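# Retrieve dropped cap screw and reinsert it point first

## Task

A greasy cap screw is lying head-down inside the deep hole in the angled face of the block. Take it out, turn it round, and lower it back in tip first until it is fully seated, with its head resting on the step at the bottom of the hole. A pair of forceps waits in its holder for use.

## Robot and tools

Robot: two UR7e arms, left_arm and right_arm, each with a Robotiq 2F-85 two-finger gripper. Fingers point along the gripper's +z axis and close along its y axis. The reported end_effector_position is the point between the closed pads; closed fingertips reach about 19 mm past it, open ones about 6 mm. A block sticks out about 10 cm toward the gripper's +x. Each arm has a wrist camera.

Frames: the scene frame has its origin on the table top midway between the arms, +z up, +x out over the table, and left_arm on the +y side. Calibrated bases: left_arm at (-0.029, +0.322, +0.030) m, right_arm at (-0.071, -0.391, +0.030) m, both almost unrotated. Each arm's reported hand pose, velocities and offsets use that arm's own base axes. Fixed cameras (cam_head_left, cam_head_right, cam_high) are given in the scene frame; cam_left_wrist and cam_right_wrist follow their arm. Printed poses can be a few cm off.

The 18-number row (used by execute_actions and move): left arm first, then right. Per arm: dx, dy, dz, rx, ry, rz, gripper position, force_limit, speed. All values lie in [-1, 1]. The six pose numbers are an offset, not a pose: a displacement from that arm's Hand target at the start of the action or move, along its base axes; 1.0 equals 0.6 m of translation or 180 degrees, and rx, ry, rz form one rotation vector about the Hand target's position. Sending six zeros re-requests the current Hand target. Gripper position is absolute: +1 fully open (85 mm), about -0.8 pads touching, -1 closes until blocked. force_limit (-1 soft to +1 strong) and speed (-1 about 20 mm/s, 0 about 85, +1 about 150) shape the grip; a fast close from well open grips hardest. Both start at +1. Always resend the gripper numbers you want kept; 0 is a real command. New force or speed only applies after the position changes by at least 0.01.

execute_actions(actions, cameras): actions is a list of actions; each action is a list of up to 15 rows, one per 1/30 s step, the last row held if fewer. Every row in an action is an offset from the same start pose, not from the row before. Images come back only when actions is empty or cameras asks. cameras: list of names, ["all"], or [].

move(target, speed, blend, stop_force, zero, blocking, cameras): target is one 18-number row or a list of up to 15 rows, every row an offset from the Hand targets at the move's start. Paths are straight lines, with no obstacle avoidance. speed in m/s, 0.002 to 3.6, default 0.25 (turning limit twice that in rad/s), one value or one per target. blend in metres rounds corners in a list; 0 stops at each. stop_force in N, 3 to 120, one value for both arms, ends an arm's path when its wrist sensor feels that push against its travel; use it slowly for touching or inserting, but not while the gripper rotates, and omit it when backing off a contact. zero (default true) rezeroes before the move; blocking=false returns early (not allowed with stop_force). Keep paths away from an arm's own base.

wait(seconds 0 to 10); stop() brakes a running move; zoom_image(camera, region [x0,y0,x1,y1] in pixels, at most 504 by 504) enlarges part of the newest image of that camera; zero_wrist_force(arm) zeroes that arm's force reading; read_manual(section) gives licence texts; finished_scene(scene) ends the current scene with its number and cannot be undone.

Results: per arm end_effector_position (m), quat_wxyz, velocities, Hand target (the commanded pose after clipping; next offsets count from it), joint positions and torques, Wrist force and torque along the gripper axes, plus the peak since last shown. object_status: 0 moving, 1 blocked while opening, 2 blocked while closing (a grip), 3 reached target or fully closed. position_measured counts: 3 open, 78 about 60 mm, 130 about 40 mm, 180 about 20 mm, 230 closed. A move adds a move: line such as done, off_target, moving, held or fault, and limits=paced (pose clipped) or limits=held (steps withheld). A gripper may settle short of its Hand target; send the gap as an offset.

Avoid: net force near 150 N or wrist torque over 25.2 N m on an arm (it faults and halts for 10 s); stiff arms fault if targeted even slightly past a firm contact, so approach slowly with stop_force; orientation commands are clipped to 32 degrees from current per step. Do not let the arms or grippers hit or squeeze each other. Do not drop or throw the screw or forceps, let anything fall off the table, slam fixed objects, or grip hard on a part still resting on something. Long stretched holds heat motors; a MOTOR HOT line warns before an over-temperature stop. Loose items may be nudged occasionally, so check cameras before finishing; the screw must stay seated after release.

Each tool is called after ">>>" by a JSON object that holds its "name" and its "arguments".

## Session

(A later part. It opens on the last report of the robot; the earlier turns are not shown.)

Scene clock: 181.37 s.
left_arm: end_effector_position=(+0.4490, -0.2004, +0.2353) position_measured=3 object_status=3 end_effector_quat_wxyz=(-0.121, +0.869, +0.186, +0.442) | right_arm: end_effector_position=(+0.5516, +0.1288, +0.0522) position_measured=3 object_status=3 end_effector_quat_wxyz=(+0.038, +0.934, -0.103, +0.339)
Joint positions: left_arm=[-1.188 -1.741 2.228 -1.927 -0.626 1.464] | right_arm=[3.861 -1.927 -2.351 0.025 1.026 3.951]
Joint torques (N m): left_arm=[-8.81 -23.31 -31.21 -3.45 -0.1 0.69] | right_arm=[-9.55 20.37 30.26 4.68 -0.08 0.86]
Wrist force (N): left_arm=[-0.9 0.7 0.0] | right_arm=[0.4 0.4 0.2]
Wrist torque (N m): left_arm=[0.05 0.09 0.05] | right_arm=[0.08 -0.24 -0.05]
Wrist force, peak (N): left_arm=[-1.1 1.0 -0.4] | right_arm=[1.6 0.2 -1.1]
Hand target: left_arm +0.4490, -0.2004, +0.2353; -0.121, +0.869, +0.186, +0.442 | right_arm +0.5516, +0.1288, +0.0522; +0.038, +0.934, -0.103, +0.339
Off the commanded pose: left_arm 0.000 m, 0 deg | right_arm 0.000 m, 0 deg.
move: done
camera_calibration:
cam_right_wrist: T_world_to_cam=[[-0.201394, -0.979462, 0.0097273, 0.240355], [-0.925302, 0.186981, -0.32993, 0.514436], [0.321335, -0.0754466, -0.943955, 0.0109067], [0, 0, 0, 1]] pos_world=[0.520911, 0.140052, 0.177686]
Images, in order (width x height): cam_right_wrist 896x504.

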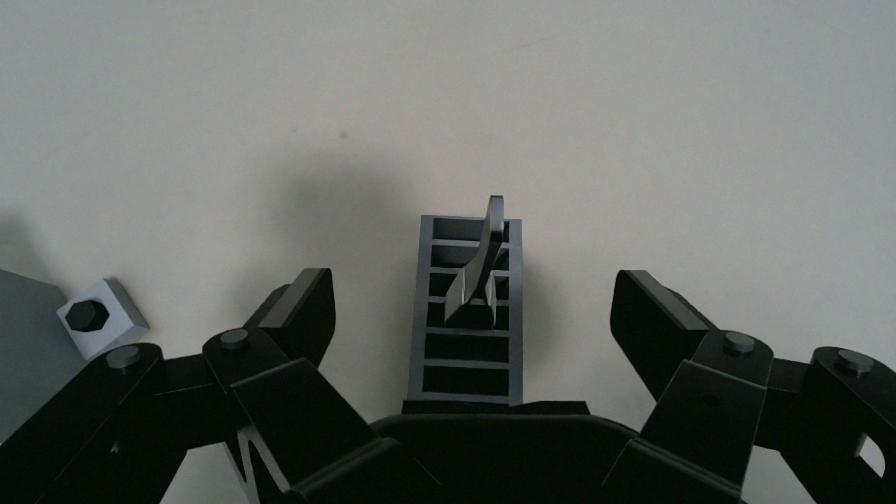

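>>> {"name": "move", "arguments": {"target": [0,0,0,0,0,0,1,1,1,0,0,0,0,0,0,-0.3,-0.5,-0.6]}}

>>> {"name": "move", "arguments": {"target": [0,0,0,0,0,0,1,1,1,0,0,0,0,0,0,-0.5,-0.5,-1], "cameras": ["cam_right_wrist"]}}

>>> {"name": "zoom_image", "arguments": {"camera": "cam_right_wrist", "region": [320, 180, 640, 484]}}

Scene clock: 188.20 s.
left_arm: end_effector_position=(+0.4490, -0.2004, +0.2353) position_measured=3 object_status=3 end_effector_quat_wxyz=(-0.121, +0.869, +0.186, +0.442) | right_arm: end_effector_position=(+0.5516, +0.1288, +0.0522) position_measured=167 object_status=0 end_effector_quat_wxyz=(+0.038, +0.934, -0.103, +0.339)
Joint positions: left_arm=[-1.188 -1.741 2.228 -1.927 -0.626 1.464] | right_arm=[3.861 -1.927 -2.351 0.025 1.026 3.951]
Joint torques (N m): left_arm=[-5.85 -24.54 -30.59 -3.27 0.25 0.32] | right_arm=[7.76 19.49 30.13 4.65 -2.65 2.22]
Wrist force (N): left_arm=[-1.0 0.5 0.0] | right_arm=[0.4 0.1 0.2]
Wrist torque (N m): left_arm=[0.01 0.09 0.05] | right_arm=[0.04 -0.25 -0.05]
Wrist force, peak (N): left_arm=[-1.2 1.0 0.1] | right_arm=[0.5 0.5 -0.1]
Hand target: left_arm +0.4490, -0.2004, +0.2353; -0.121, +0.869, +0.186, +0.442 | right_arm +0.5516, +0.1288, +0.0522; +0.038, +0.934, -0.103, +0.339
Off the commanded pose: left_arm 0.000 m, 0 deg | right_arm 0.000 m, 0 deg.
move: done

Scene clock: 188.93 s.
left_arm: end_effector_position=(+0.4490, -0.2004, +0.2353) position_measured=3 object_status=3 end_effector_quat_wxyz=(-0.121, +0.869, +0.186, +0.442) | right_arm: end_effector_position=(+0.5516, +0.1288, +0.0522) position_measured=192 object_status=0 end_effector_quat_wxyz=(+0.038, +0.934, -0.103, +0.339)
Joint positions: left_arm=[-1.188 -1.741 2.228 -1.927 -0.626 1.464] | right_arm=[3.861 -1.927 -2.351 0.025 1.026 3.951]
Joint torques (N m): left_arm=[-8.57 -25.59 -29.6 -3.56 0.19 0.51] | right_arm=[8.05 19.11 30.41 4.64 -2.69 2.25]
Wrist force (N): left_arm=[-0.9 0.7 -0.1] | right_arm=[0.4 0.1 -0.3]
Wrist torque (N m): left_arm=[0.05 0.08 0.06] | right_arm=[0.03 -0.25 -0.05]
Wrist force, peak (N): left_arm=[-1.3 0.9 0.2] | right_arm=[0.3 0.4 -0.3]
Hand target: left_arm +0.4490, -0.2004, +0.2353; -0.121, +0.869, +0.186, +0.442 | right_arm +0.5516, +0.1288, +0.0522; +0.038, +0.934, -0.103, +0.339
Off the commanded pose: left_arm 0.000 m, 0 deg | right_arm 0.000 m, 0 deg.
move: done
camera_calibration:
cam_right_wrist: T_world_to_cam=[[-0.201394, -0.979462, 0.0097273, 0.240355], [-0.925302, 0.186981, -0.32993, 0.514436], [0.321335, -0.0754466, -0.943955, 0.0109067], [0, 0, 0, 1]] pos_world=[0.520911, 0.140052, 0.177686]
Images, in order (width x height): cam_right_wrist 896x504.

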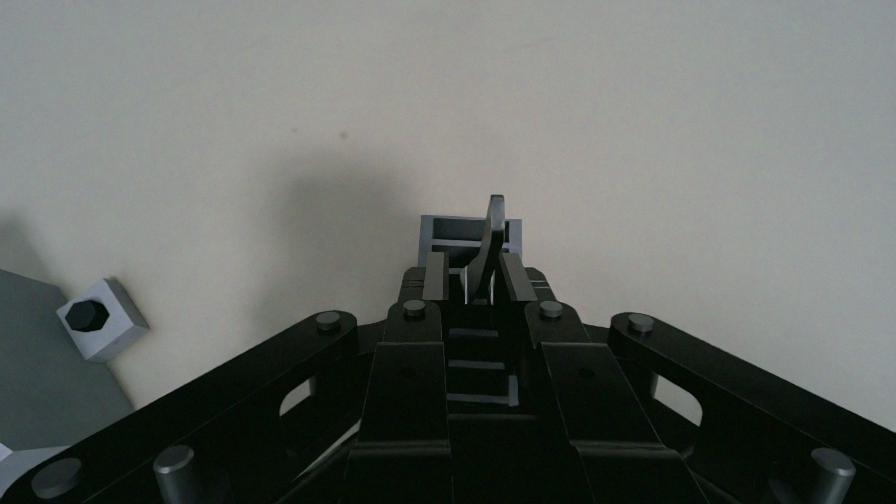

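Scaled by 1.575 from the camera's 896x504 image, which has a finer 1280x720 frame.

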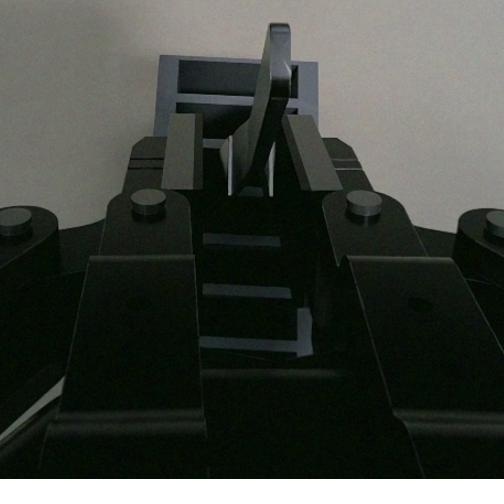

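>>> {"name": "move", "arguments": {"target": [0,0,0,0,0,0,1,1,1,0,0,0,0,0,0,-0.6,-0.5,-1], "cameras": ["cam_right_wrist"]}}

>>> {"name": "zoom_image", "arguments": {"camera": "cam_right_wrist", "region": [400, 180, 560, 330]}}

>>> {"name": "move", "arguments": {"target": [0,0,0,0,0,0,1,1,1,0,0,0,0,0,0,-0.66,-0.5,-1], "cameras": ["cam_right_wrist"]}}

>>> {"name": "zoom_image", "arguments": {"camera": "cam_right_wrist", "region": [400, 180, 560, 330]}}

Scene clock: 193.57 s.
left_arm: end_effector_position=(+0.4490, -0.2004, +0.2353) position_measured=3 object_status=3 end_effector_quat_wxyz=(-0.121, +0.869, +0.186, +0.442) | right_arm: end_effector_position=(+0.5516, +0.1288, +0.0522) position_measured=205 object_status=0 end_effector_quat_wxyz=(+0.038, +0.934, -0.103, +0.339)
Joint positions: left_arm=[-1.188 -1.741 2.228 -1.927 -0.626 1.464] | right_arm=[3.861 -1.927 -2.351 0.025 1.026 3.951]
Joint torques (N m): left_arm=[-8.57 -25.27 -30.52 -3.27 0.79 0.33] | right_arm=[8.6 19.22 29.74 4.56 -2.6 2.3]
Wrist force (N): left_arm=[-1.0 1.0 -0.1] | right_arm=[0.4 0.2 -0.1]
Wrist torque (N m): left_arm=[0.08 0.08 0.06] | right_arm=[0.05 -0.26 -0.05]
Wrist force, peak (N): left_arm=[-1.3 0.9 -0.1] | right_arm=[0.5 0.6 -0.1]
Hand target: left_arm +0.4490, -0.2004, +0.2353; -0.121, +0.869, +0.186, +0.442 | right_arm +0.5516, +0.1288, +0.0522; +0.038, +0.934, -0.103, +0.339
Off the commanded pose: left_arm 0.000 m, 0 deg | right_arm 0.000 m, 0 deg.
move: done
camera_calibration:
cam_right_wrist: T_world_to_cam=[[-0.201394, -0.979462, 0.0097273, 0.240355], [-0.925302, 0.186981, -0.32993, 0.514436], [0.321335, -0.0754466, -0.943955, 0.0109067], [0, 0, 0, 1]] pos_world=[0.520911, 0.140052, 0.177686]
Images, in order (width x height): cam_right_wrist 896x504.

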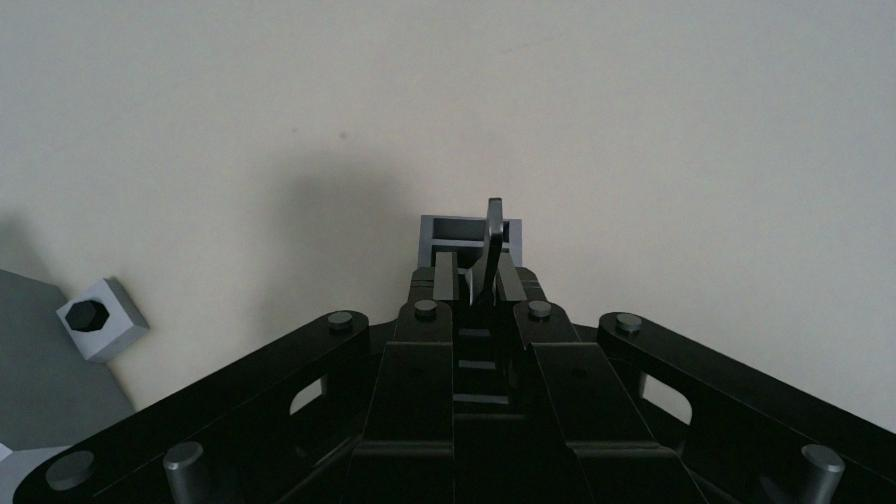

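Scaled by 3.150 from the camera's 896x504 image, which has a finer 1280x720 frame.

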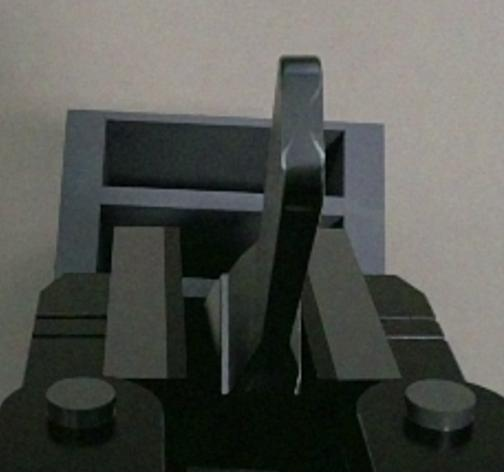

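Scene clock: 194.07 s.
left_arm: end_effector_position=(+0.4490, -0.2004, +0.2353) position_measured=3 object_status=3 end_effector_quat_wxyz=(-0.121, +0.869, +0.186, +0.442) | right_arm: end_effector_position=(+0.5516, +0.1288, +0.0522) position_measured=212 object_status=3 end_effector_quat_wxyz=(+0.038, +0.934, -0.103, +0.339)
Joint positions: left_arm=[-1.188 -1.741 2.228 -1.927 -0.626 1.464] | right_arm=[3.861 -1.927 -2.351 0.025 1.026 3.951]
Joint torques (N m): left_arm=[-8 -24.52 -30.72 -3.34 0.36 0.28] | right_arm=[7.59 19.81 29.64 4.6 -2.6 2.28]
Wrist force (N): left_arm=[-1.4 0.5 0.0] | right_arm=[0.5 0.4 0.0]
Wrist torque (N m): left_arm=[0.02 0.15 0.06] | right_arm=[0.08 -0.27 -0.05]
Wrist force, peak (N): left_arm=[-1.4 0.5 0.0] | right_arm=[0.5 0.4 0.0]
Hand target: left_arm +0.4490, -0.2004, +0.2353; -0.121, +0.869, +0.186, +0.442 | right_arm +0.5516, +0.1288, +0.0522; +0.038, +0.934, -0.103, +0.339
Off the commanded pose: left_arm 0.000 m, 0 deg | right_arm 0.000 m, 0 deg.
move: done
camera_calibration:
cam_right_wrist: T_world_to_cam=[[-0.201394, -0.979462, 0.0097273, 0.240355], [-0.925302, 0.186981, -0.32993, 0.514436], [0.321335, -0.0754466, -0.943955, 0.0109067], [0, 0, 0, 1]] pos_world=[0.520911, 0.140052, 0.177686]
Images, in order (width x height): cam_right_wrist 896x504.

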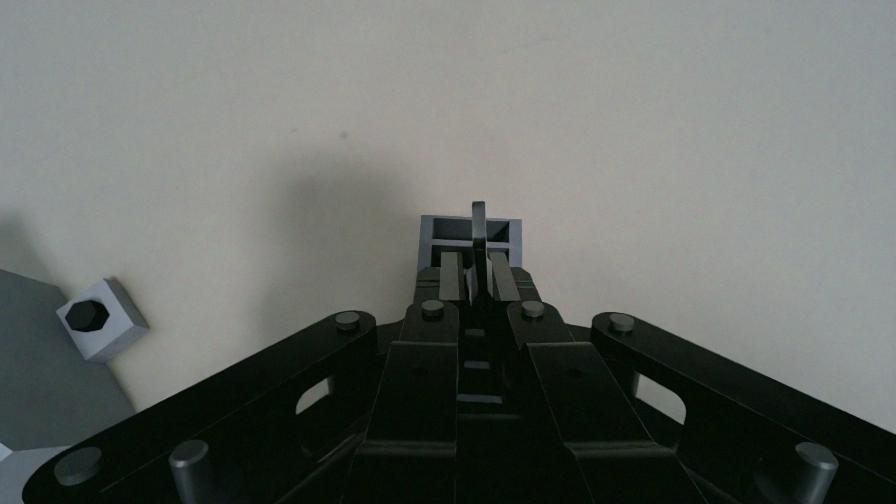

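Scaled by 3.150 from the camera's 896x504 image, which has a finer 1280x720 frame.

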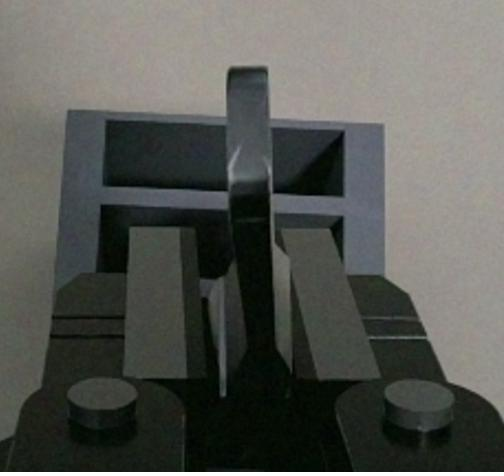

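>>> {"name": "move", "arguments": {"target": [0,0,0,0,0,0,1,1,1,0,0,0,0,0,0,-0.71,-0.5,-1], "cameras": ["cam_right_wrist"]}}

>>> {"name": "zoom_image", "arguments": {"camera": "cam_right_wrist", "region": [400, 180, 560, 330]}}

Scene clock: 197.07 s.
left_arm: end_effector_position=(+0.4490, -0.2004, +0.2353) position_measured=3 object_status=3 end_effector_quat_wxyz=(-0.121, +0.869, +0.186, +0.442) | right_arm: end_effector_position=(+0.5516, +0.1288, +0.0522) position_measured=215 object_status=2 end_effector_quat_wxyz=(+0.038, +0.934, -0.103, +0.339)
Joint positions: left_arm=[-1.188 -1.741 2.228 -1.927 -0.626 1.464] | right_arm=[3.861 -1.927 -2.351 0.025 1.026 3.951]
Joint torques (N m): left_arm=[-6.66 -24.23 -29.55 -3.35 0.55 0.3] | right_arm=[7.64 19.75 29.19 4.58 -2.54 2.2]
Wrist force (N): left_arm=[-1.1 0.7 0.0] | right_arm=[0.6 0.0 -0.2]
Wrist torque (N m): left_arm=[0.05 0.10 0.06] | right_arm=[0.05 -0.27 -0.04]
Wrist force, peak (N): left_arm=[-1.4 0.9 -0.3] | right_arm=[0.5 0.4 -0.3]
Hand target: left_arm +0.4490, -0.2004, +0.2353; -0.121, +0.869, +0.186, +0.442 | right_arm +0.5516, +0.1288, +0.0522; +0.038, +0.934, -0.103, +0.339
Off the commanded pose: left_arm 0.000 m, 0 deg | right_arm 0.000 m, 0 deg.
move: done
camera_calibration:
cam_right_wrist: T_world_to_cam=[[-0.201394, -0.979462, 0.0097273, 0.240355], [-0.925302, 0.186981, -0.32993, 0.514436], [0.321335, -0.0754466, -0.943955, 0.0109067], [0, 0, 0, 1]] pos_world=[0.520911, 0.140052, 0.177686]
Images, in order (width x height): cam_right_wrist 896x504.

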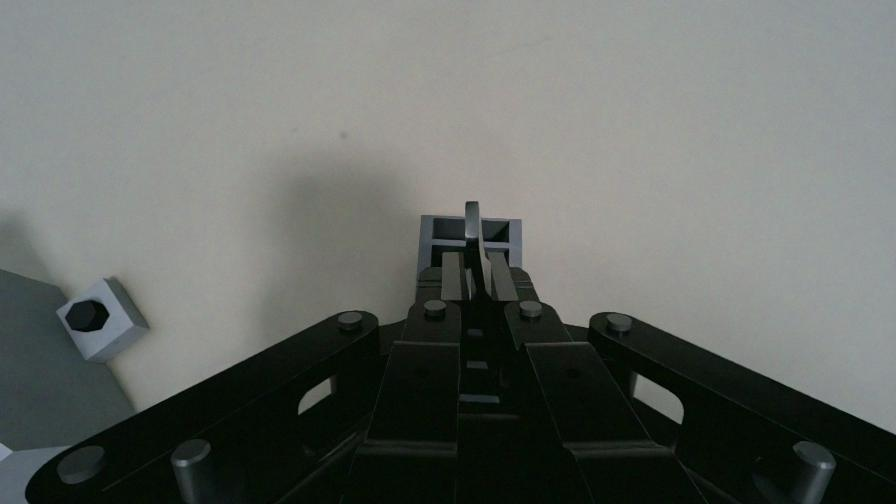

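Scaled by 3.150 from the camera's 896x504 image, which has a finer 1280x720 frame.

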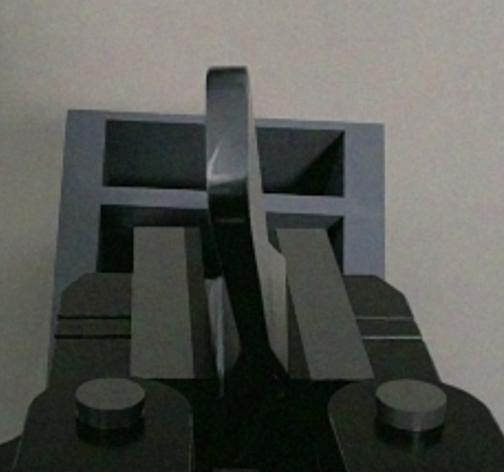

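>>> {"name": "move", "arguments": {"target": [0,0,0,0,0,0,1,1,1,0,0,0,0,0,0,-0.74,-0.2,-1], "cameras": ["cam_right_wrist"]}}

>>> {"name": "zoom_image", "arguments": {"camera": "cam_right_wrist", "region": [400, 180, 560, 330]}}

>>> {"name": "move", "arguments": {"target": [0,0,0,0,0,0,1,1,1,0,0,0.1,0,0,0,-0.74,-0.2,-1], "speed": 0.05, "cameras": ["cam_right_wrist"]}}

>>> {"name": "zoom_image", "arguments": {"camera": "cam_right_wrist", "region": [400, 180, 560, 330]}}

Scene clock: 201.87 s.
left_arm: end_effector_position=(+0.4490, -0.2004, +0.2353) position_measured=3 object_status=3 end_effector_quat_wxyz=(-0.121, +0.869, +0.186, +0.442) | right_arm: end_effector_position=(+0.5516, +0.1288, +0.0522) position_measured=216 object_status=2 end_effector_quat_wxyz=(+0.038, +0.934, -0.103, +0.339)
Joint positions: left_arm=[-1.188 -1.741 2.228 -1.927 -0.626 1.464] | right_arm=[3.861 -1.927 -2.351 0.025 1.026 3.951]
Joint torques (N m): left_arm=[-7.93 -24.39 -30.1 -3.15 0.73 0.12] | right_arm=[7.64 19.34 29.28 4.5 -2.62 2.26]
Wrist force (N): left_arm=[-1.0 0.5 -0.2] | right_arm=[0.4 0.2 -0.2]
Wrist torque (N m): left_arm=[0.03 0.10 0.05] | right_arm=[0.07 -0.25 -0.04]
Wrist force, peak (N): left_arm=[-1.1 1.0 -0.3] | right_arm=[0.7 0.2 -0.4]
Hand target: left_arm +0.4490, -0.2004, +0.2353; -0.121, +0.869, +0.186, +0.442 | right_arm +0.5516, +0.1288, +0.0522; +0.038, +0.934, -0.103, +0.339
Off the commanded pose: left_arm 0.000 m, 0 deg | right_arm 0.000 m, 0 deg.
move: done
camera_calibration:
cam_right_wrist: T_world_to_cam=[[-0.201394, -0.979462, 0.0097273, 0.240355], [-0.925302, 0.186981, -0.32993, 0.514436], [0.321335, -0.0754466, -0.943955, 0.0109067], [0, 0, 0, 1]] pos_world=[0.520911, 0.140052, 0.177686]
Images, in order (width x height): cam_right_wrist 896x504.

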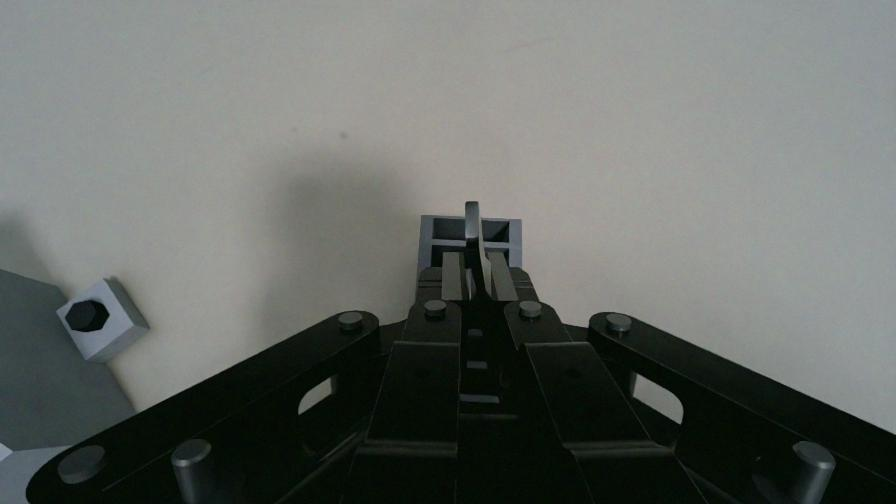

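Scaled by 3.150 from the camera's 896x504 image, which has a finer 1280x720 frame.

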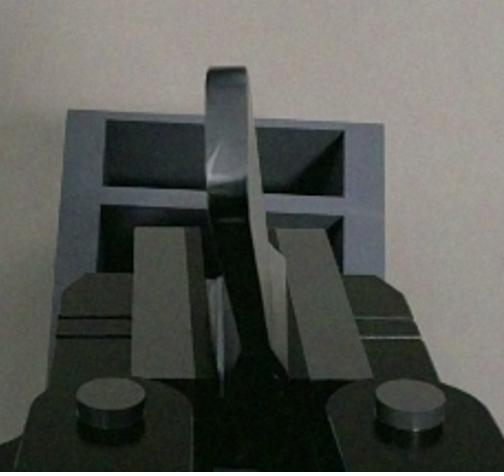

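Scene clock: 203.47 s.
left_arm: end_effector_position=(+0.4490, -0.2004, +0.2353) position_measured=3 object_status=3 end_effector_quat_wxyz=(-0.121, +0.869, +0.186, +0.442) | right_arm: end_effector_position=(+0.5517, +0.1289, +0.1123) position_measured=216 object_status=2 end_effector_quat_wxyz=(+0.037, +0.934, -0.103, +0.340)
Joint positions: left_arm=[-1.188 -1.741 2.228 -1.927 -0.626 1.464] | right_arm=[3.861 -1.759 -2.315 -0.179 1.026 3.951]
Joint torques (N m): left_arm=[-7.28 -23.98 -28.62 -3.56 0.84 -0.15] | right_arm=[-7.37 21.18 4.8 3.65 -2.55 2.3]
Wrist force (N): left_arm=[-0.7 0.7 -0.1] | right_arm=[0.3 0.3 0.0]
Wrist torque (N m): left_arm=[0.05 0.05 0.06] | right_arm=[0.06 -0.26 -0.04]
Wrist force, peak (N): left_arm=[-1.2 0.9 0.0] | right_arm=[1.1 0.3 -0.6]
Hand target: left_arm +0.4490, -0.2004, +0.2353; -0.121, +0.869, +0.186, +0.442 | right_arm +0.5516, +0.1288, +0.1122; +0.038, +0.934, -0.103, +0.339
Off the commanded pose: left_arm 0.000 m, 0 deg | right_arm 0.000 m, 0 deg.
move: done
camera_calibration:
cam_right_wrist: T_world_to_cam=[[-0.201313, -0.979481, 0.00948596, 0.239886], [-0.925214, 0.186961, -0.330188, 0.534264], [0.321639, -0.0752476, -0.943868, 0.0674365], [0, 0, 0, 1]] pos_world=[0.520911, 0.140151, 0.237783]
Images, in order (width x height): cam_right_wrist 896x504.

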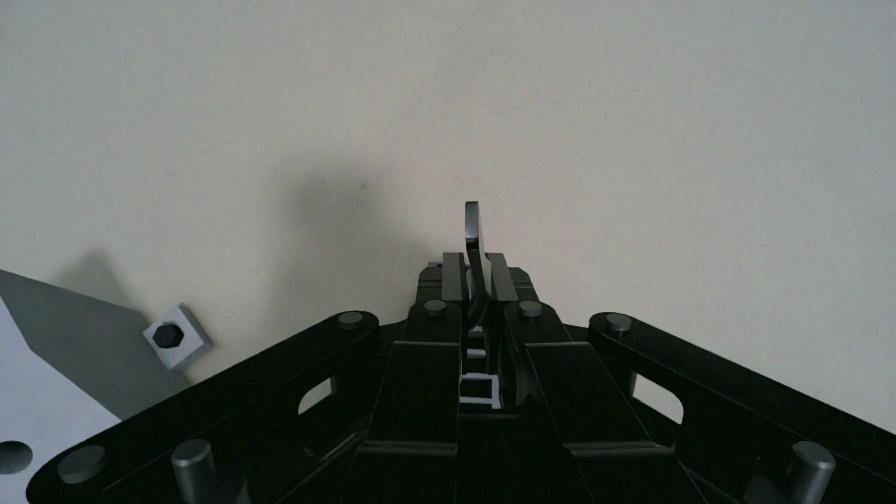

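Scaled by 3.150 from the camera's 896x504 image, which has a finer 1280x720 frame.

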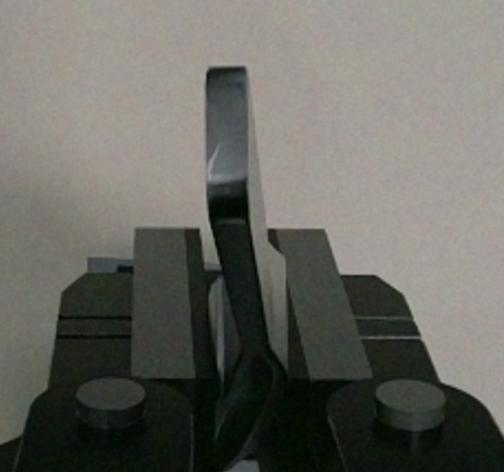

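>>> {"name": "move", "arguments": {"target": [0,0,0,0,0,0,1,1,1,0,0,0.15,0,0,0,-0.74,-0.2,-1], "speed": 0.15, "cameras": ["cam_high","cam_head_left"]}}

>>> {"name": "zoom_image", "arguments": {"camera": "cam_high", "region": [340, 130, 460, 250]}}

Scene clock: 207.63 s.
left_arm: end_effector_position=(+0.4490, -0.2004, +0.2353) position_measured=3 object_status=3 end_effector_quat_wxyz=(-0.121, +0.869, +0.186, +0.442) | right_arm: end_effector_position=(+0.5516, +0.1288, +0.2022) position_measured=216 object_status=2 end_effector_quat_wxyz=(+0.038, +0.934, -0.103, +0.339)
Joint positions: left_arm=[-1.188 -1.741 2.228 -1.927 -0.626 1.464] | right_arm=[3.861 -1.564 -2.212 -0.477 1.026 3.951]
Joint torques (N m): left_arm=[-6.21 -25.19 -29.64 -3.49 1.05 -0.27] | right_arm=[13.44 25.64 14.63 1.25 0.01 0.24]
Wrist force (N): left_arm=[-1.0 0.6 0.0] | right_arm=[0.3 0.3 0.3]
Wrist torque (N m): left_arm=[0.04 0.09 0.05] | right_arm=[0.06 -0.27 -0.13]
Wrist force, peak (N): left_arm=[-1.1 1.0 -0.1] | right_arm=[2.0 0.2 -1.6]
Hand target: left_arm +0.4490, -0.2004, +0.2353; -0.121, +0.869, +0.186, +0.442 | right_arm +0.5516, +0.1288, +0.2022; +0.038, +0.934, -0.103, +0.339
Off the commanded pose: left_arm 0.000 m, 0 deg | right_arm 0.000 m, 0 deg.
move: done
Images, in order (width x height): cam_head_left 896x504, cam_high 896x504.

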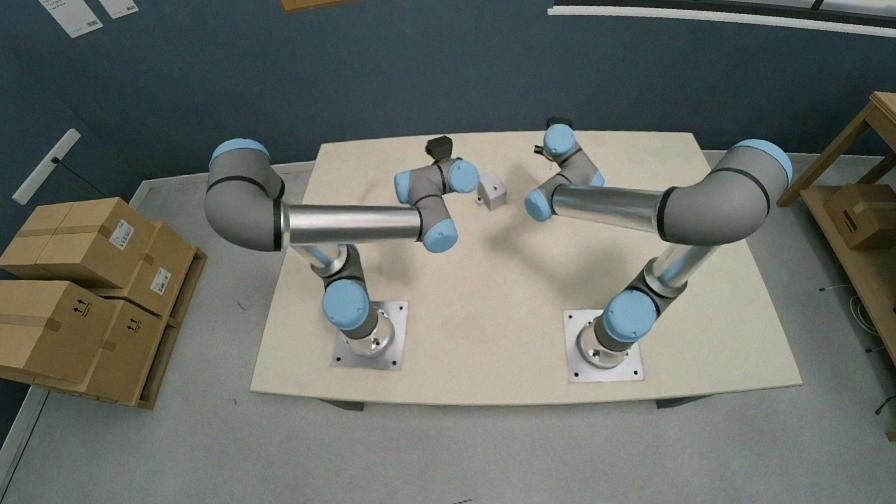

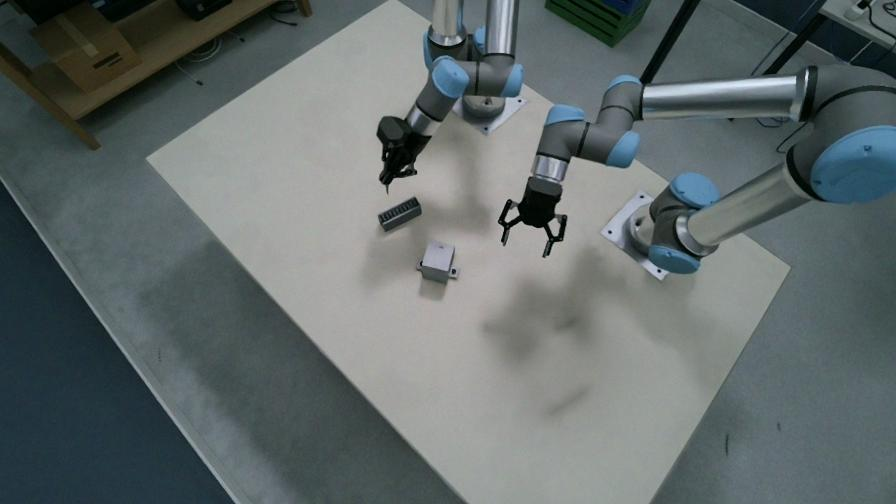

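Scaled by 4.200 from the camera's 896x504 image, which has a finer 1280x720 frame.

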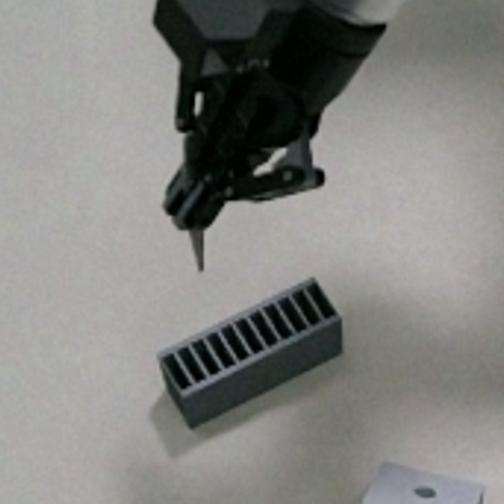

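>>> {"name": "move", "arguments": {"target": [-0.041,-0.373,0.028,-0.0655,-0.1478,-0.4661,1,1,1,0,0,0,0,0,0,-0.74,-0.2,-1], "speed": 0.25, "cameras": ["cam_left_wrist","cam_high"]}}

>>> {"name": "zoom_image", "arguments": {"camera": "cam_left_wrist", "region": [340, 100, 640, 400]}}

Scene clock: 231.17 s.
left_arm: end_effector_position=(+0.4244, -0.4242, +0.2521) position_measured=3 object_status=3 end_effector_quat_wxyz=(+0.325, +0.663, -0.375, +0.560) end_effector_velocity=(-0.001, -0.001, +0.001) end_effector_angular_velocity=(-0.002, +0.000, -0.006) | right_arm: end_effector_position=(+0.5516, +0.1288, +0.2022) position_measured=216 object_status=2 end_effector_quat_wxyz=(+0.038, +0.934, -0.103, +0.339)
Joint positions: left_arm=[-0.985 -1.177 2.339 -4.142 -1.627 3.139] | right_arm=[3.861 -1.564 -2.212 -0.478 1.026 3.951]
Joint velocities: left_arm=[-0.001 0 0 -0.002 -0.005 0] | right_arm=[within noise]
Joint torques (N m): left_arm=[-2.2 -28.38 -13.09 -2.18 -2.51 0.41] | right_arm=[13.77 28.41 12.14 1.33 0.65 -2.06]
Wrist force (N): left_arm=[-1.7 1.1 -1.6] | right_arm=[0.1 0.4 0.3]
Wrist torque (N m): left_arm=[0.03 0.18 0.10] | right_arm=[0.08 -0.22 -0.13]
Wrist force, peak (N): left_arm=[-1.7 1.3 -1.5] | right_arm=[0.4 0.4 0.3]
Hand target: left_arm +0.4244, -0.4242, +0.2521; +0.326, +0.663, -0.375, +0.560 | right_arm +0.5516, +0.1288, +0.2022; +0.038, +0.934, -0.103, +0.339
Off the commanded pose: left_arm 0.000 m, 0 deg | right_arm 0.000 m, 0 deg.
move: done
camera_calibration:
cam_left_wrist: T_world_to_cam=[[-0.859943, -0.510371, 0.00446799, 0.154667], [-0.249008, 0.411889, -0.876552, 0.519362], [0.445526, -0.754897, -0.481287, -0.262131], [0, 0, 0, 1]] pos_world=[0.379116, -0.332864, 0.328397]
Images, in order (width x height): cam_high 896x504, cam_left_wrist 896x504.

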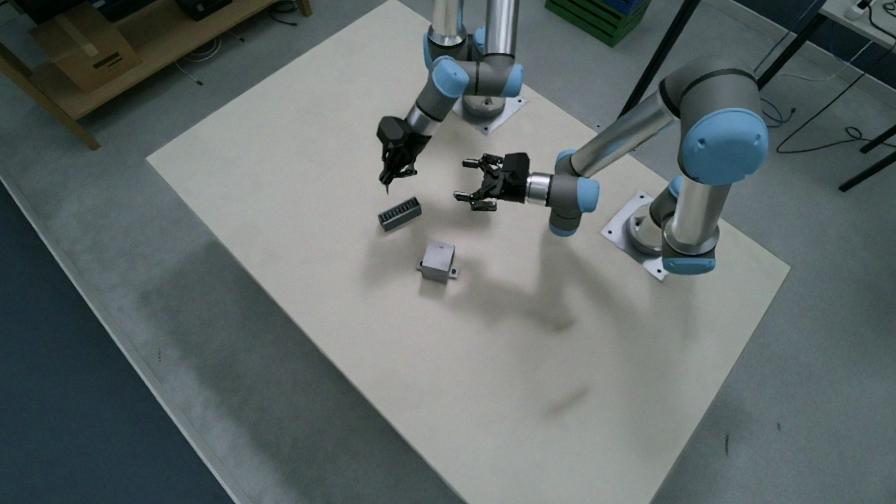

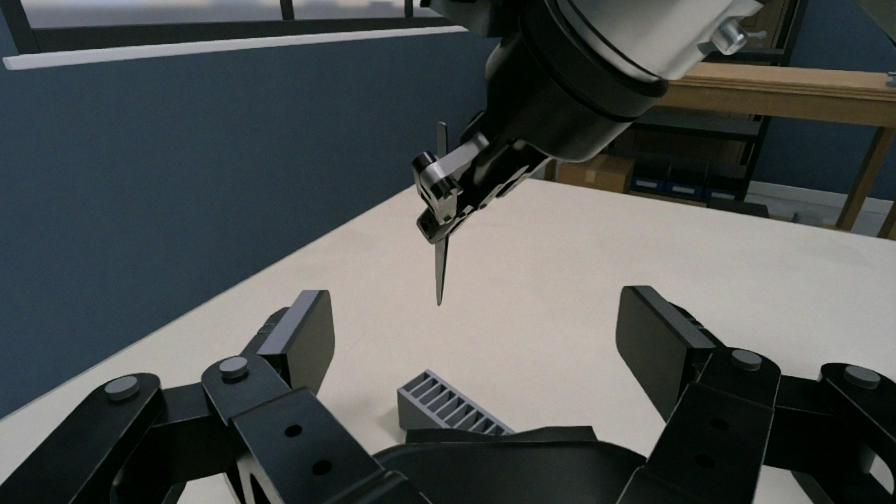

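Scaled by 1.680 from the camera's 896x504 image, which has a finer 1280x720 frame.

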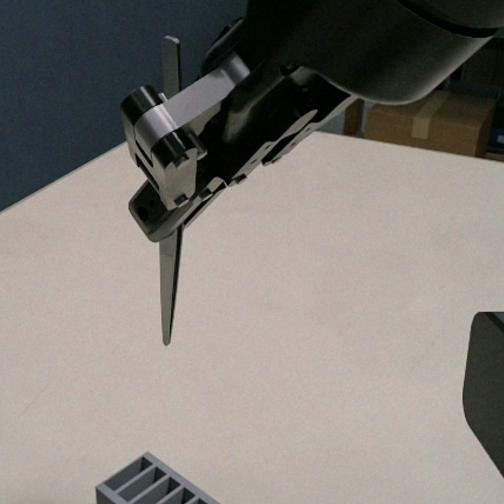

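>>> {"name": "move", "arguments": {"target": [0,0,0,0,0,0,1,1,1,0,0,0,0,0,0,-0.67,-0.2,-1], "cameras": ["cam_left_wrist"]}}

>>> {"name": "zoom_image", "arguments": {"camera": "cam_left_wrist", "region": [400, 100, 520, 320]}}

>>> {"name": "move", "arguments": {"target": [0,0,0,0,0,0,1,1,1,0,0,0,0,0,0,-0.65,-0.2,-1], "cameras": ["cam_left_wrist"]}}

>>> {"name": "zoom_image", "arguments": {"camera": "cam_left_wrist", "region": [400, 100, 520, 320]}}

Scene clock: 245.83 s.
left_arm: end_effector_position=(+0.4244, -0.4242, +0.2521) position_measured=3 object_status=3 end_effector_quat_wxyz=(+0.326, +0.663, -0.375, +0.560) | right_arm: end_effector_position=(+0.5516, +0.1288, +0.2022) position_measured=213 object_status=3 end_effector_quat_wxyz=(+0.038, +0.934, -0.103, +0.339)
Joint positions: left_arm=[-0.985 -1.177 2.339 -4.142 -1.627 3.139] | right_arm=[3.861 -1.564 -2.212 -0.478 1.026 3.951]
Joint torques (N m): left_arm=[-5.19 -24.48 -19 -3.25 -1.67 1.6] | right_arm=[13.31 27.99 13.98 1.36 0.78 -1.7]
Wrist force (N): left_arm=[-1.6 0.9 -1.4] | right_arm=[0.2 0.4 0.3]
Wrist torque (N m): left_arm=[0.01 0.16 0.11] | right_arm=[0.07 -0.25 -0.13]
Wrist force, peak (N): left_arm=[-2.1 0.9 -1.4] | right_arm=[0.3 0.4 0.4]
Hand target: left_arm +0.4244, -0.4242, +0.2521; +0.326, +0.663, -0.375, +0.560 | right_arm +0.5516, +0.1288, +0.2022; +0.038, +0.934, -0.103, +0.339
Off the commanded pose: left_arm 0.000 m, 0 deg | right_arm 0.000 m, 0 deg.
move: done
camera_calibration:
cam_left_wrist: T_world_to_cam=[[-0.860082, -0.510138, 0.00436245, 0.15478], [-0.24875, 0.411892, -0.876623, 0.519418], [0.445402, -0.755053, -0.481157, -0.262206], [0, 0, 0, 1]] pos_world=[0.379116, -0.332964, 0.328497]
Images, in order (width x height): cam_left_wrist 896x504.

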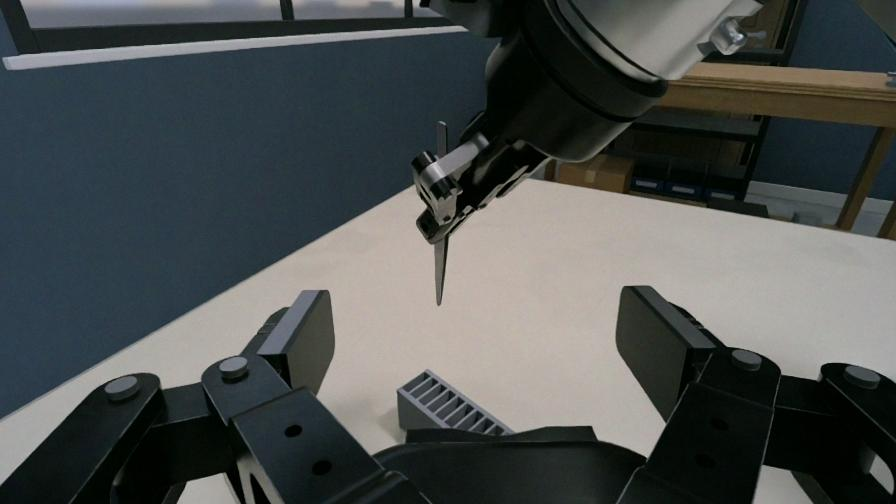

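Scaled by 2.291 from the camera's 896x504 image, which has a finer 1280x720 frame.

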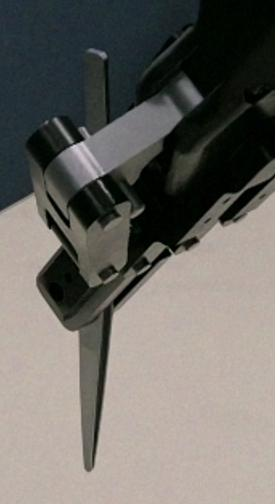

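Scene clock: 246.33 s.
left_arm: end_effector_position=(+0.4244, -0.4242, +0.2521) position_measured=3 object_status=3 end_effector_quat_wxyz=(+0.326, +0.663, -0.375, +0.560) | right_arm: end_effector_position=(+0.5516, +0.1288, +0.2022) position_measured=210 object_status=3 end_effector_quat_wxyz=(+0.038, +0.934, -0.103, +0.339)
Joint positions: left_arm=[-0.985 -1.177 2.339 -4.142 -1.627 3.139] | right_arm=[3.861 -1.564 -2.212 -0.478 1.026 3.951]
Joint torques (N m): left_arm=[-4.64 -25.96 -18.61 -3.31 -0.87 1.43] | right_arm=[13.49 28.95 13.94 1.41 0.75 -1.81]
Wrist force (N): left_arm=[-1.6 0.9 -1.4] | right_arm=[0.2 0.3 0.2]
Wrist torque (N m): left_arm=[0.00 0.16 0.10] | right_arm=[0.06 -0.24 -0.14]
Wrist force, peak (N): left_arm=[-1.7 1.2 -1.5] | right_arm=[0.3 0.5 0.1]
Hand target: left_arm +0.4244, -0.4242, +0.2521; +0.326, +0.663, -0.375, +0.560 | right_arm +0.5516, +0.1288, +0.2022; +0.038, +0.934, -0.103, +0.339
Off the commanded pose: left_arm 0.000 m, 0 deg | right_arm 0.000 m, 0 deg.
move: done
camera_calibration:
cam_left_wrist: T_world_to_cam=[[-0.860082, -0.510138, 0.00436245, 0.15478], [-0.24875, 0.411892, -0.876623, 0.519418], [0.445402, -0.755053, -0.481157, -0.262206], [0, 0, 0, 1]] pos_world=[0.379116, -0.332964, 0.328497]
Images, in order (width x height): cam_left_wrist 896x504.

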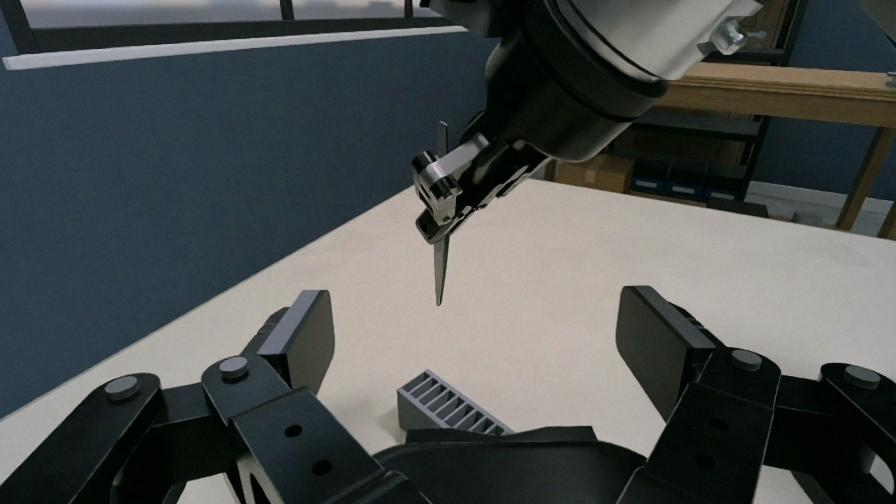

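Scaled by 2.291 from the camera's 896x504 image, which has a finer 1280x720 frame.

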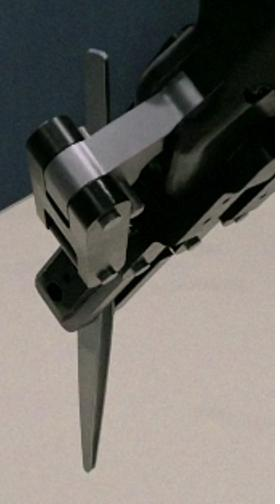

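>>> {"name": "move", "arguments": {"target": [0,0,0,0,0,0,1,1,1,0,0,0,0,0,-0.25,-0.65,-0.2,-1], "speed": 0.2, "cameras": ["cam_left_wrist"]}}

>>> {"name": "zoom_image", "arguments": {"camera": "cam_left_wrist", "region": [380, 100, 500, 320]}}

Scene clock: 253.93 s.
left_arm: end_effector_position=(+0.4244, -0.4242, +0.2521) position_measured=3 object_status=3 end_effector_quat_wxyz=(+0.326, +0.663, -0.375, +0.560) | right_arm: end_effector_position=(+0.5516, +0.1287, +0.2022) position_measured=210 object_status=3 end_effector_quat_wxyz=(+0.165, +0.824, -0.453, +0.299)
Joint positions: left_arm=[-0.985 -1.177 2.339 -4.142 -1.627 3.139] | right_arm=[3.918 -1.724 -1.855 -1.307 0.892 4.985]
Joint torques (N m): left_arm=[-9.4 -29.33 -16.19 -2.44 1.05 1.14] | right_arm=[8.86 34.55 15.84 0.68 -3.17 2.32]
Wrist force (N): left_arm=[-1.8 1.0 -1.3] | right_arm=[0.3 0.2 0.0]
Wrist torque (N m): left_arm=[0.02 0.18 0.10] | right_arm=[0.05 -0.26 -0.04]
Wrist force, peak (N): left_arm=[-2.0 1.1 -1.5] | right_arm=[0.6 0.6 0.0]
Hand target: left_arm +0.4244, -0.4242, +0.2521; +0.326, +0.663, -0.375, +0.560 | right_arm +0.5516, +0.1288, +0.2022; +0.165, +0.824, -0.453, +0.299
Off the commanded pose: left_arm 0.000 m, 0 deg | right_arm 0.000 m, 0 deg.
move: done
camera_calibration:
cam_left_wrist: T_world_to_cam=[[-0.860082, -0.510138, 0.00436245, 0.15478], [-0.24875, 0.411892, -0.876623, 0.519418], [0.445402, -0.755053, -0.481157, -0.262206], [0, 0, 0, 1]] pos_world=[0.379116, -0.332964, 0.328497]
Images, in order (width x height): cam_left_wrist 896x504.

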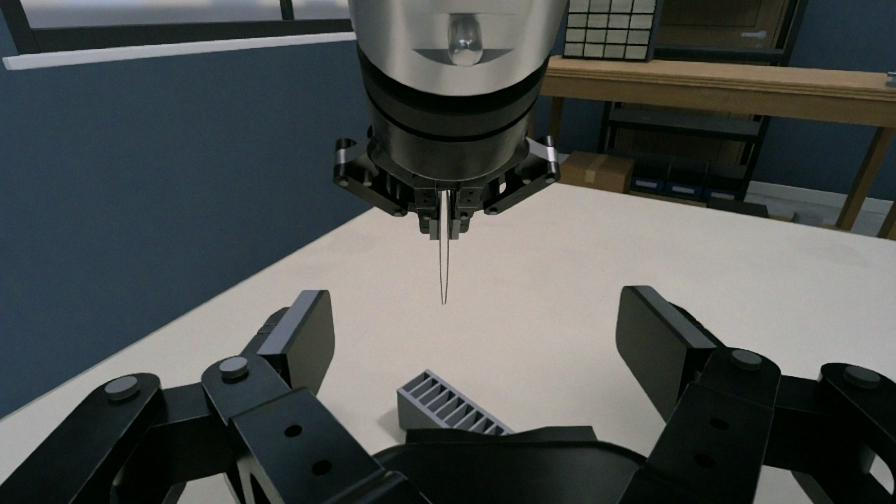

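Scaled by 2.291 from the camera's 896x504 image, which has a finer 1280x720 frame.

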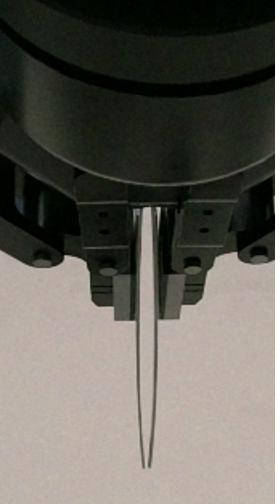

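>>> {"name": "move", "arguments": {"target": [0,0,0,0,0,0,1,1,1,0,0,0,0,0,0,-0.6,-0.2,-1], "cameras": ["cam_left_wrist"]}}

>>> {"name": "zoom_image", "arguments": {"camera": "cam_left_wrist", "region": [400, 180, 500, 320]}}

Scene clock: 257.33 s.
left_arm: end_effector_position=(+0.4244, -0.4242, +0.2521) position_measured=3 object_status=3 end_effector_quat_wxyz=(+0.326, +0.663, -0.375, +0.560) | right_arm: end_effector_position=(+0.5516, +0.1288, +0.2022) position_measured=204 object_status=3 end_effector_quat_wxyz=(+0.165, +0.824, -0.453, +0.299)
Joint positions: left_arm=[-0.985 -1.177 2.339 -4.142 -1.627 3.139] | right_arm=[3.918 -1.724 -1.855 -1.307 0.892 4.985]
Joint torques (N m): left_arm=[-8.69 -32.51 -12.19 -1.71 1.48 0.75] | right_arm=[14.3 37.22 12.97 1.04 -3.11 2.12]
Wrist force (N): left_arm=[-1.6 0.6 -1.3] | right_arm=[0.2 0.3 0.0]
Wrist torque (N m): left_arm=[-0.03 0.14 0.10] | right_arm=[0.06 -0.25 -0.07]
Wrist force, peak (N): left_arm=[-1.9 1.1 -1.5] | right_arm=[0.4 0.6 0.1]
Hand target: left_arm +0.4244, -0.4242, +0.2521; +0.326, +0.663, -0.375, +0.560 | right_arm +0.5516, +0.1288, +0.2022; +0.165, +0.824, -0.453, +0.299
Off the commanded pose: left_arm 0.000 m, 0 deg | right_arm 0.000 m, 0 deg.
move: done
camera_calibration:
cam_left_wrist: T_world_to_cam=[[-0.860082, -0.510138, 0.00436245, 0.15478], [-0.24875, 0.411892, -0.876623, 0.519418], [0.445402, -0.755053, -0.481157, -0.262206], [0, 0, 0, 1]] pos_world=[0.379116, -0.332964, 0.328497]
Images, in order (width x height): cam_left_wrist 896x504.

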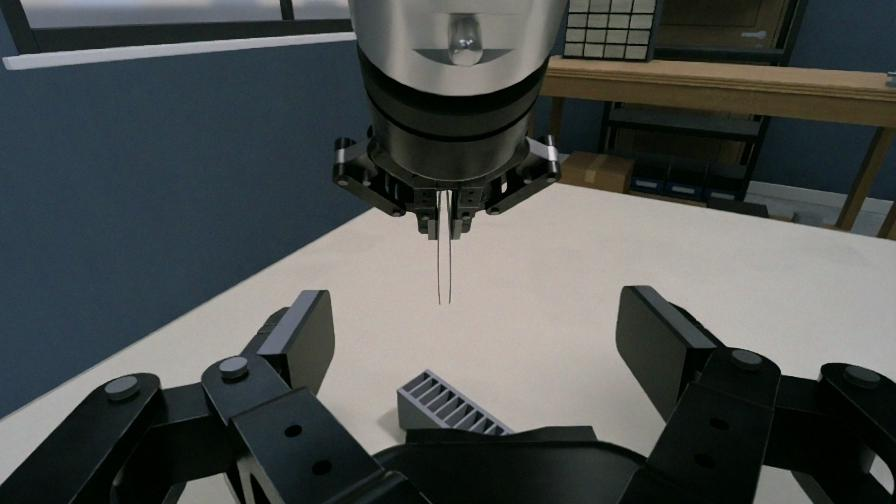

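Scaled by 3.600 from the camera's 896x504 image, which has a finer 1280x720 frame.

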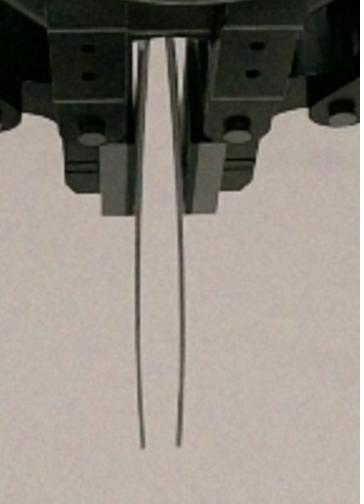

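>>> {"name": "move", "arguments": {"target": [[-0.0207,0.2487,-0.157,0,0,0,1,1,1,0,0,0,0,0,0,-0.6,-0.2,-1],[-0.0207,0.2487,-0.157,0,0,0,1,1,1,-0.1027,0.1187,0.03,-0.0517,-0.2083,0.4682,-0.6,-0.2,-1],[-0.0207,0.2487,-0.157,0,0,0,1,1,1,-0.1343,0.247,-0.062,-0.0517,-0.2083,0.4682,-0.6,-0.2,-1]], "speed": 0.25, "cameras": ["cam_left_wrist","cam_high"]}}

>>> {"name": "zoom_image", "arguments": {"camera": "cam_left_wrist", "region": [340, 100, 640, 400]}}

Scene clock: 287.47 s.
left_arm: end_effector_position=(+0.4120, -0.2750, +0.1579) position_measured=3 object_status=3 end_effector_quat_wxyz=(+0.326, +0.663, -0.375, +0.560) | right_arm: end_effector_position=(+0.4710, +0.2770, +0.1650) position_measured=204 object_status=3 end_effector_quat_wxyz=(-0.156, +0.767, +0.203, +0.589)
Joint positions: left_arm=[-0.674 -0.888 2.531 -4.612 -1.934 3.192] | right_arm=[4.148 -2.108 -2.552 1.225 1.099 3.279]
Joint torques (N m): left_arm=[8.18 -21.02 8.81 -3.94 -1.79 0.88] | right_arm=[10.73 17.35 -7.81 3.25 -2.19 -0.96]
Wrist force (N): left_arm=[-1.5 0.6 -1.1] | right_arm=[-0.1 -0.3 -0.4]
Wrist torque (N m): left_arm=[-0.07 0.14 0.08] | right_arm=[-0.04 0.00 -0.01]
Wrist force, peak (N): left_arm=[-3.8 -0.1 -3.2] | right_arm=[-1.7 -2.8 0.8]
Hand target: left_arm +0.4120, -0.2750, +0.1579; +0.326, +0.663, -0.375, +0.560 | right_arm +0.4710, +0.2770, +0.1650; -0.156, +0.767, +0.203, +0.589
Off the commanded pose: left_arm 0.000 m, 0 deg | right_arm 0.000 m, 0 deg.
move: done
camera_calibration:
cam_left_wrist: T_world_to_cam=[[-0.860082, -0.510138, 0.00436245, 0.22069], [-0.24875, 0.411892, -0.876623, 0.37226], [0.445402, -0.755053, -0.481157, -0.189278], [0, 0, 0, 1]] pos_world=[0.366716, -0.183664, 0.234297]
Images, in order (width x height): cam_high 896x504, cam_left_wrist 896x504.

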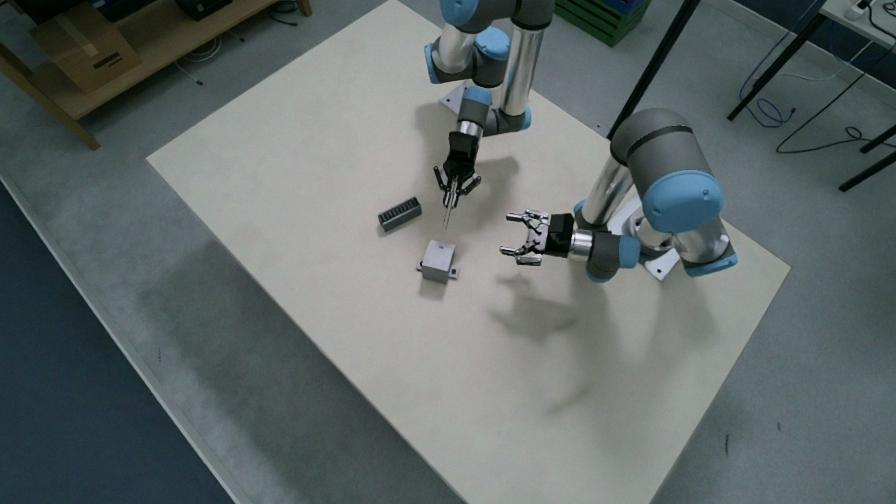

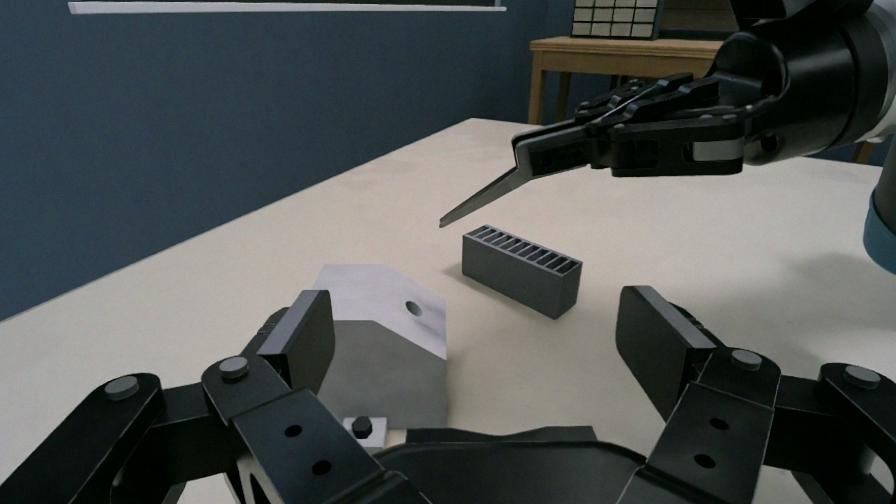

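Scaled by 1.680 from the camera's 896x504 image, which has a finer 1280x720 frame.

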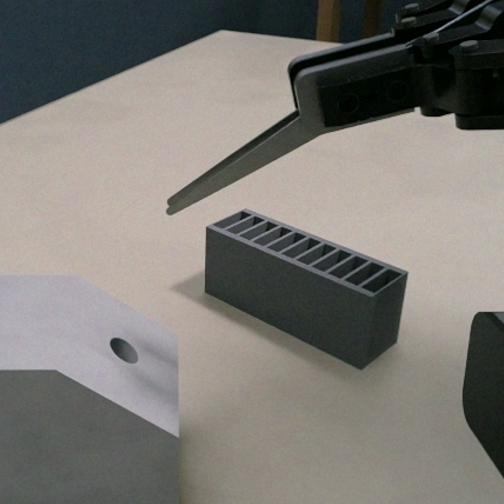

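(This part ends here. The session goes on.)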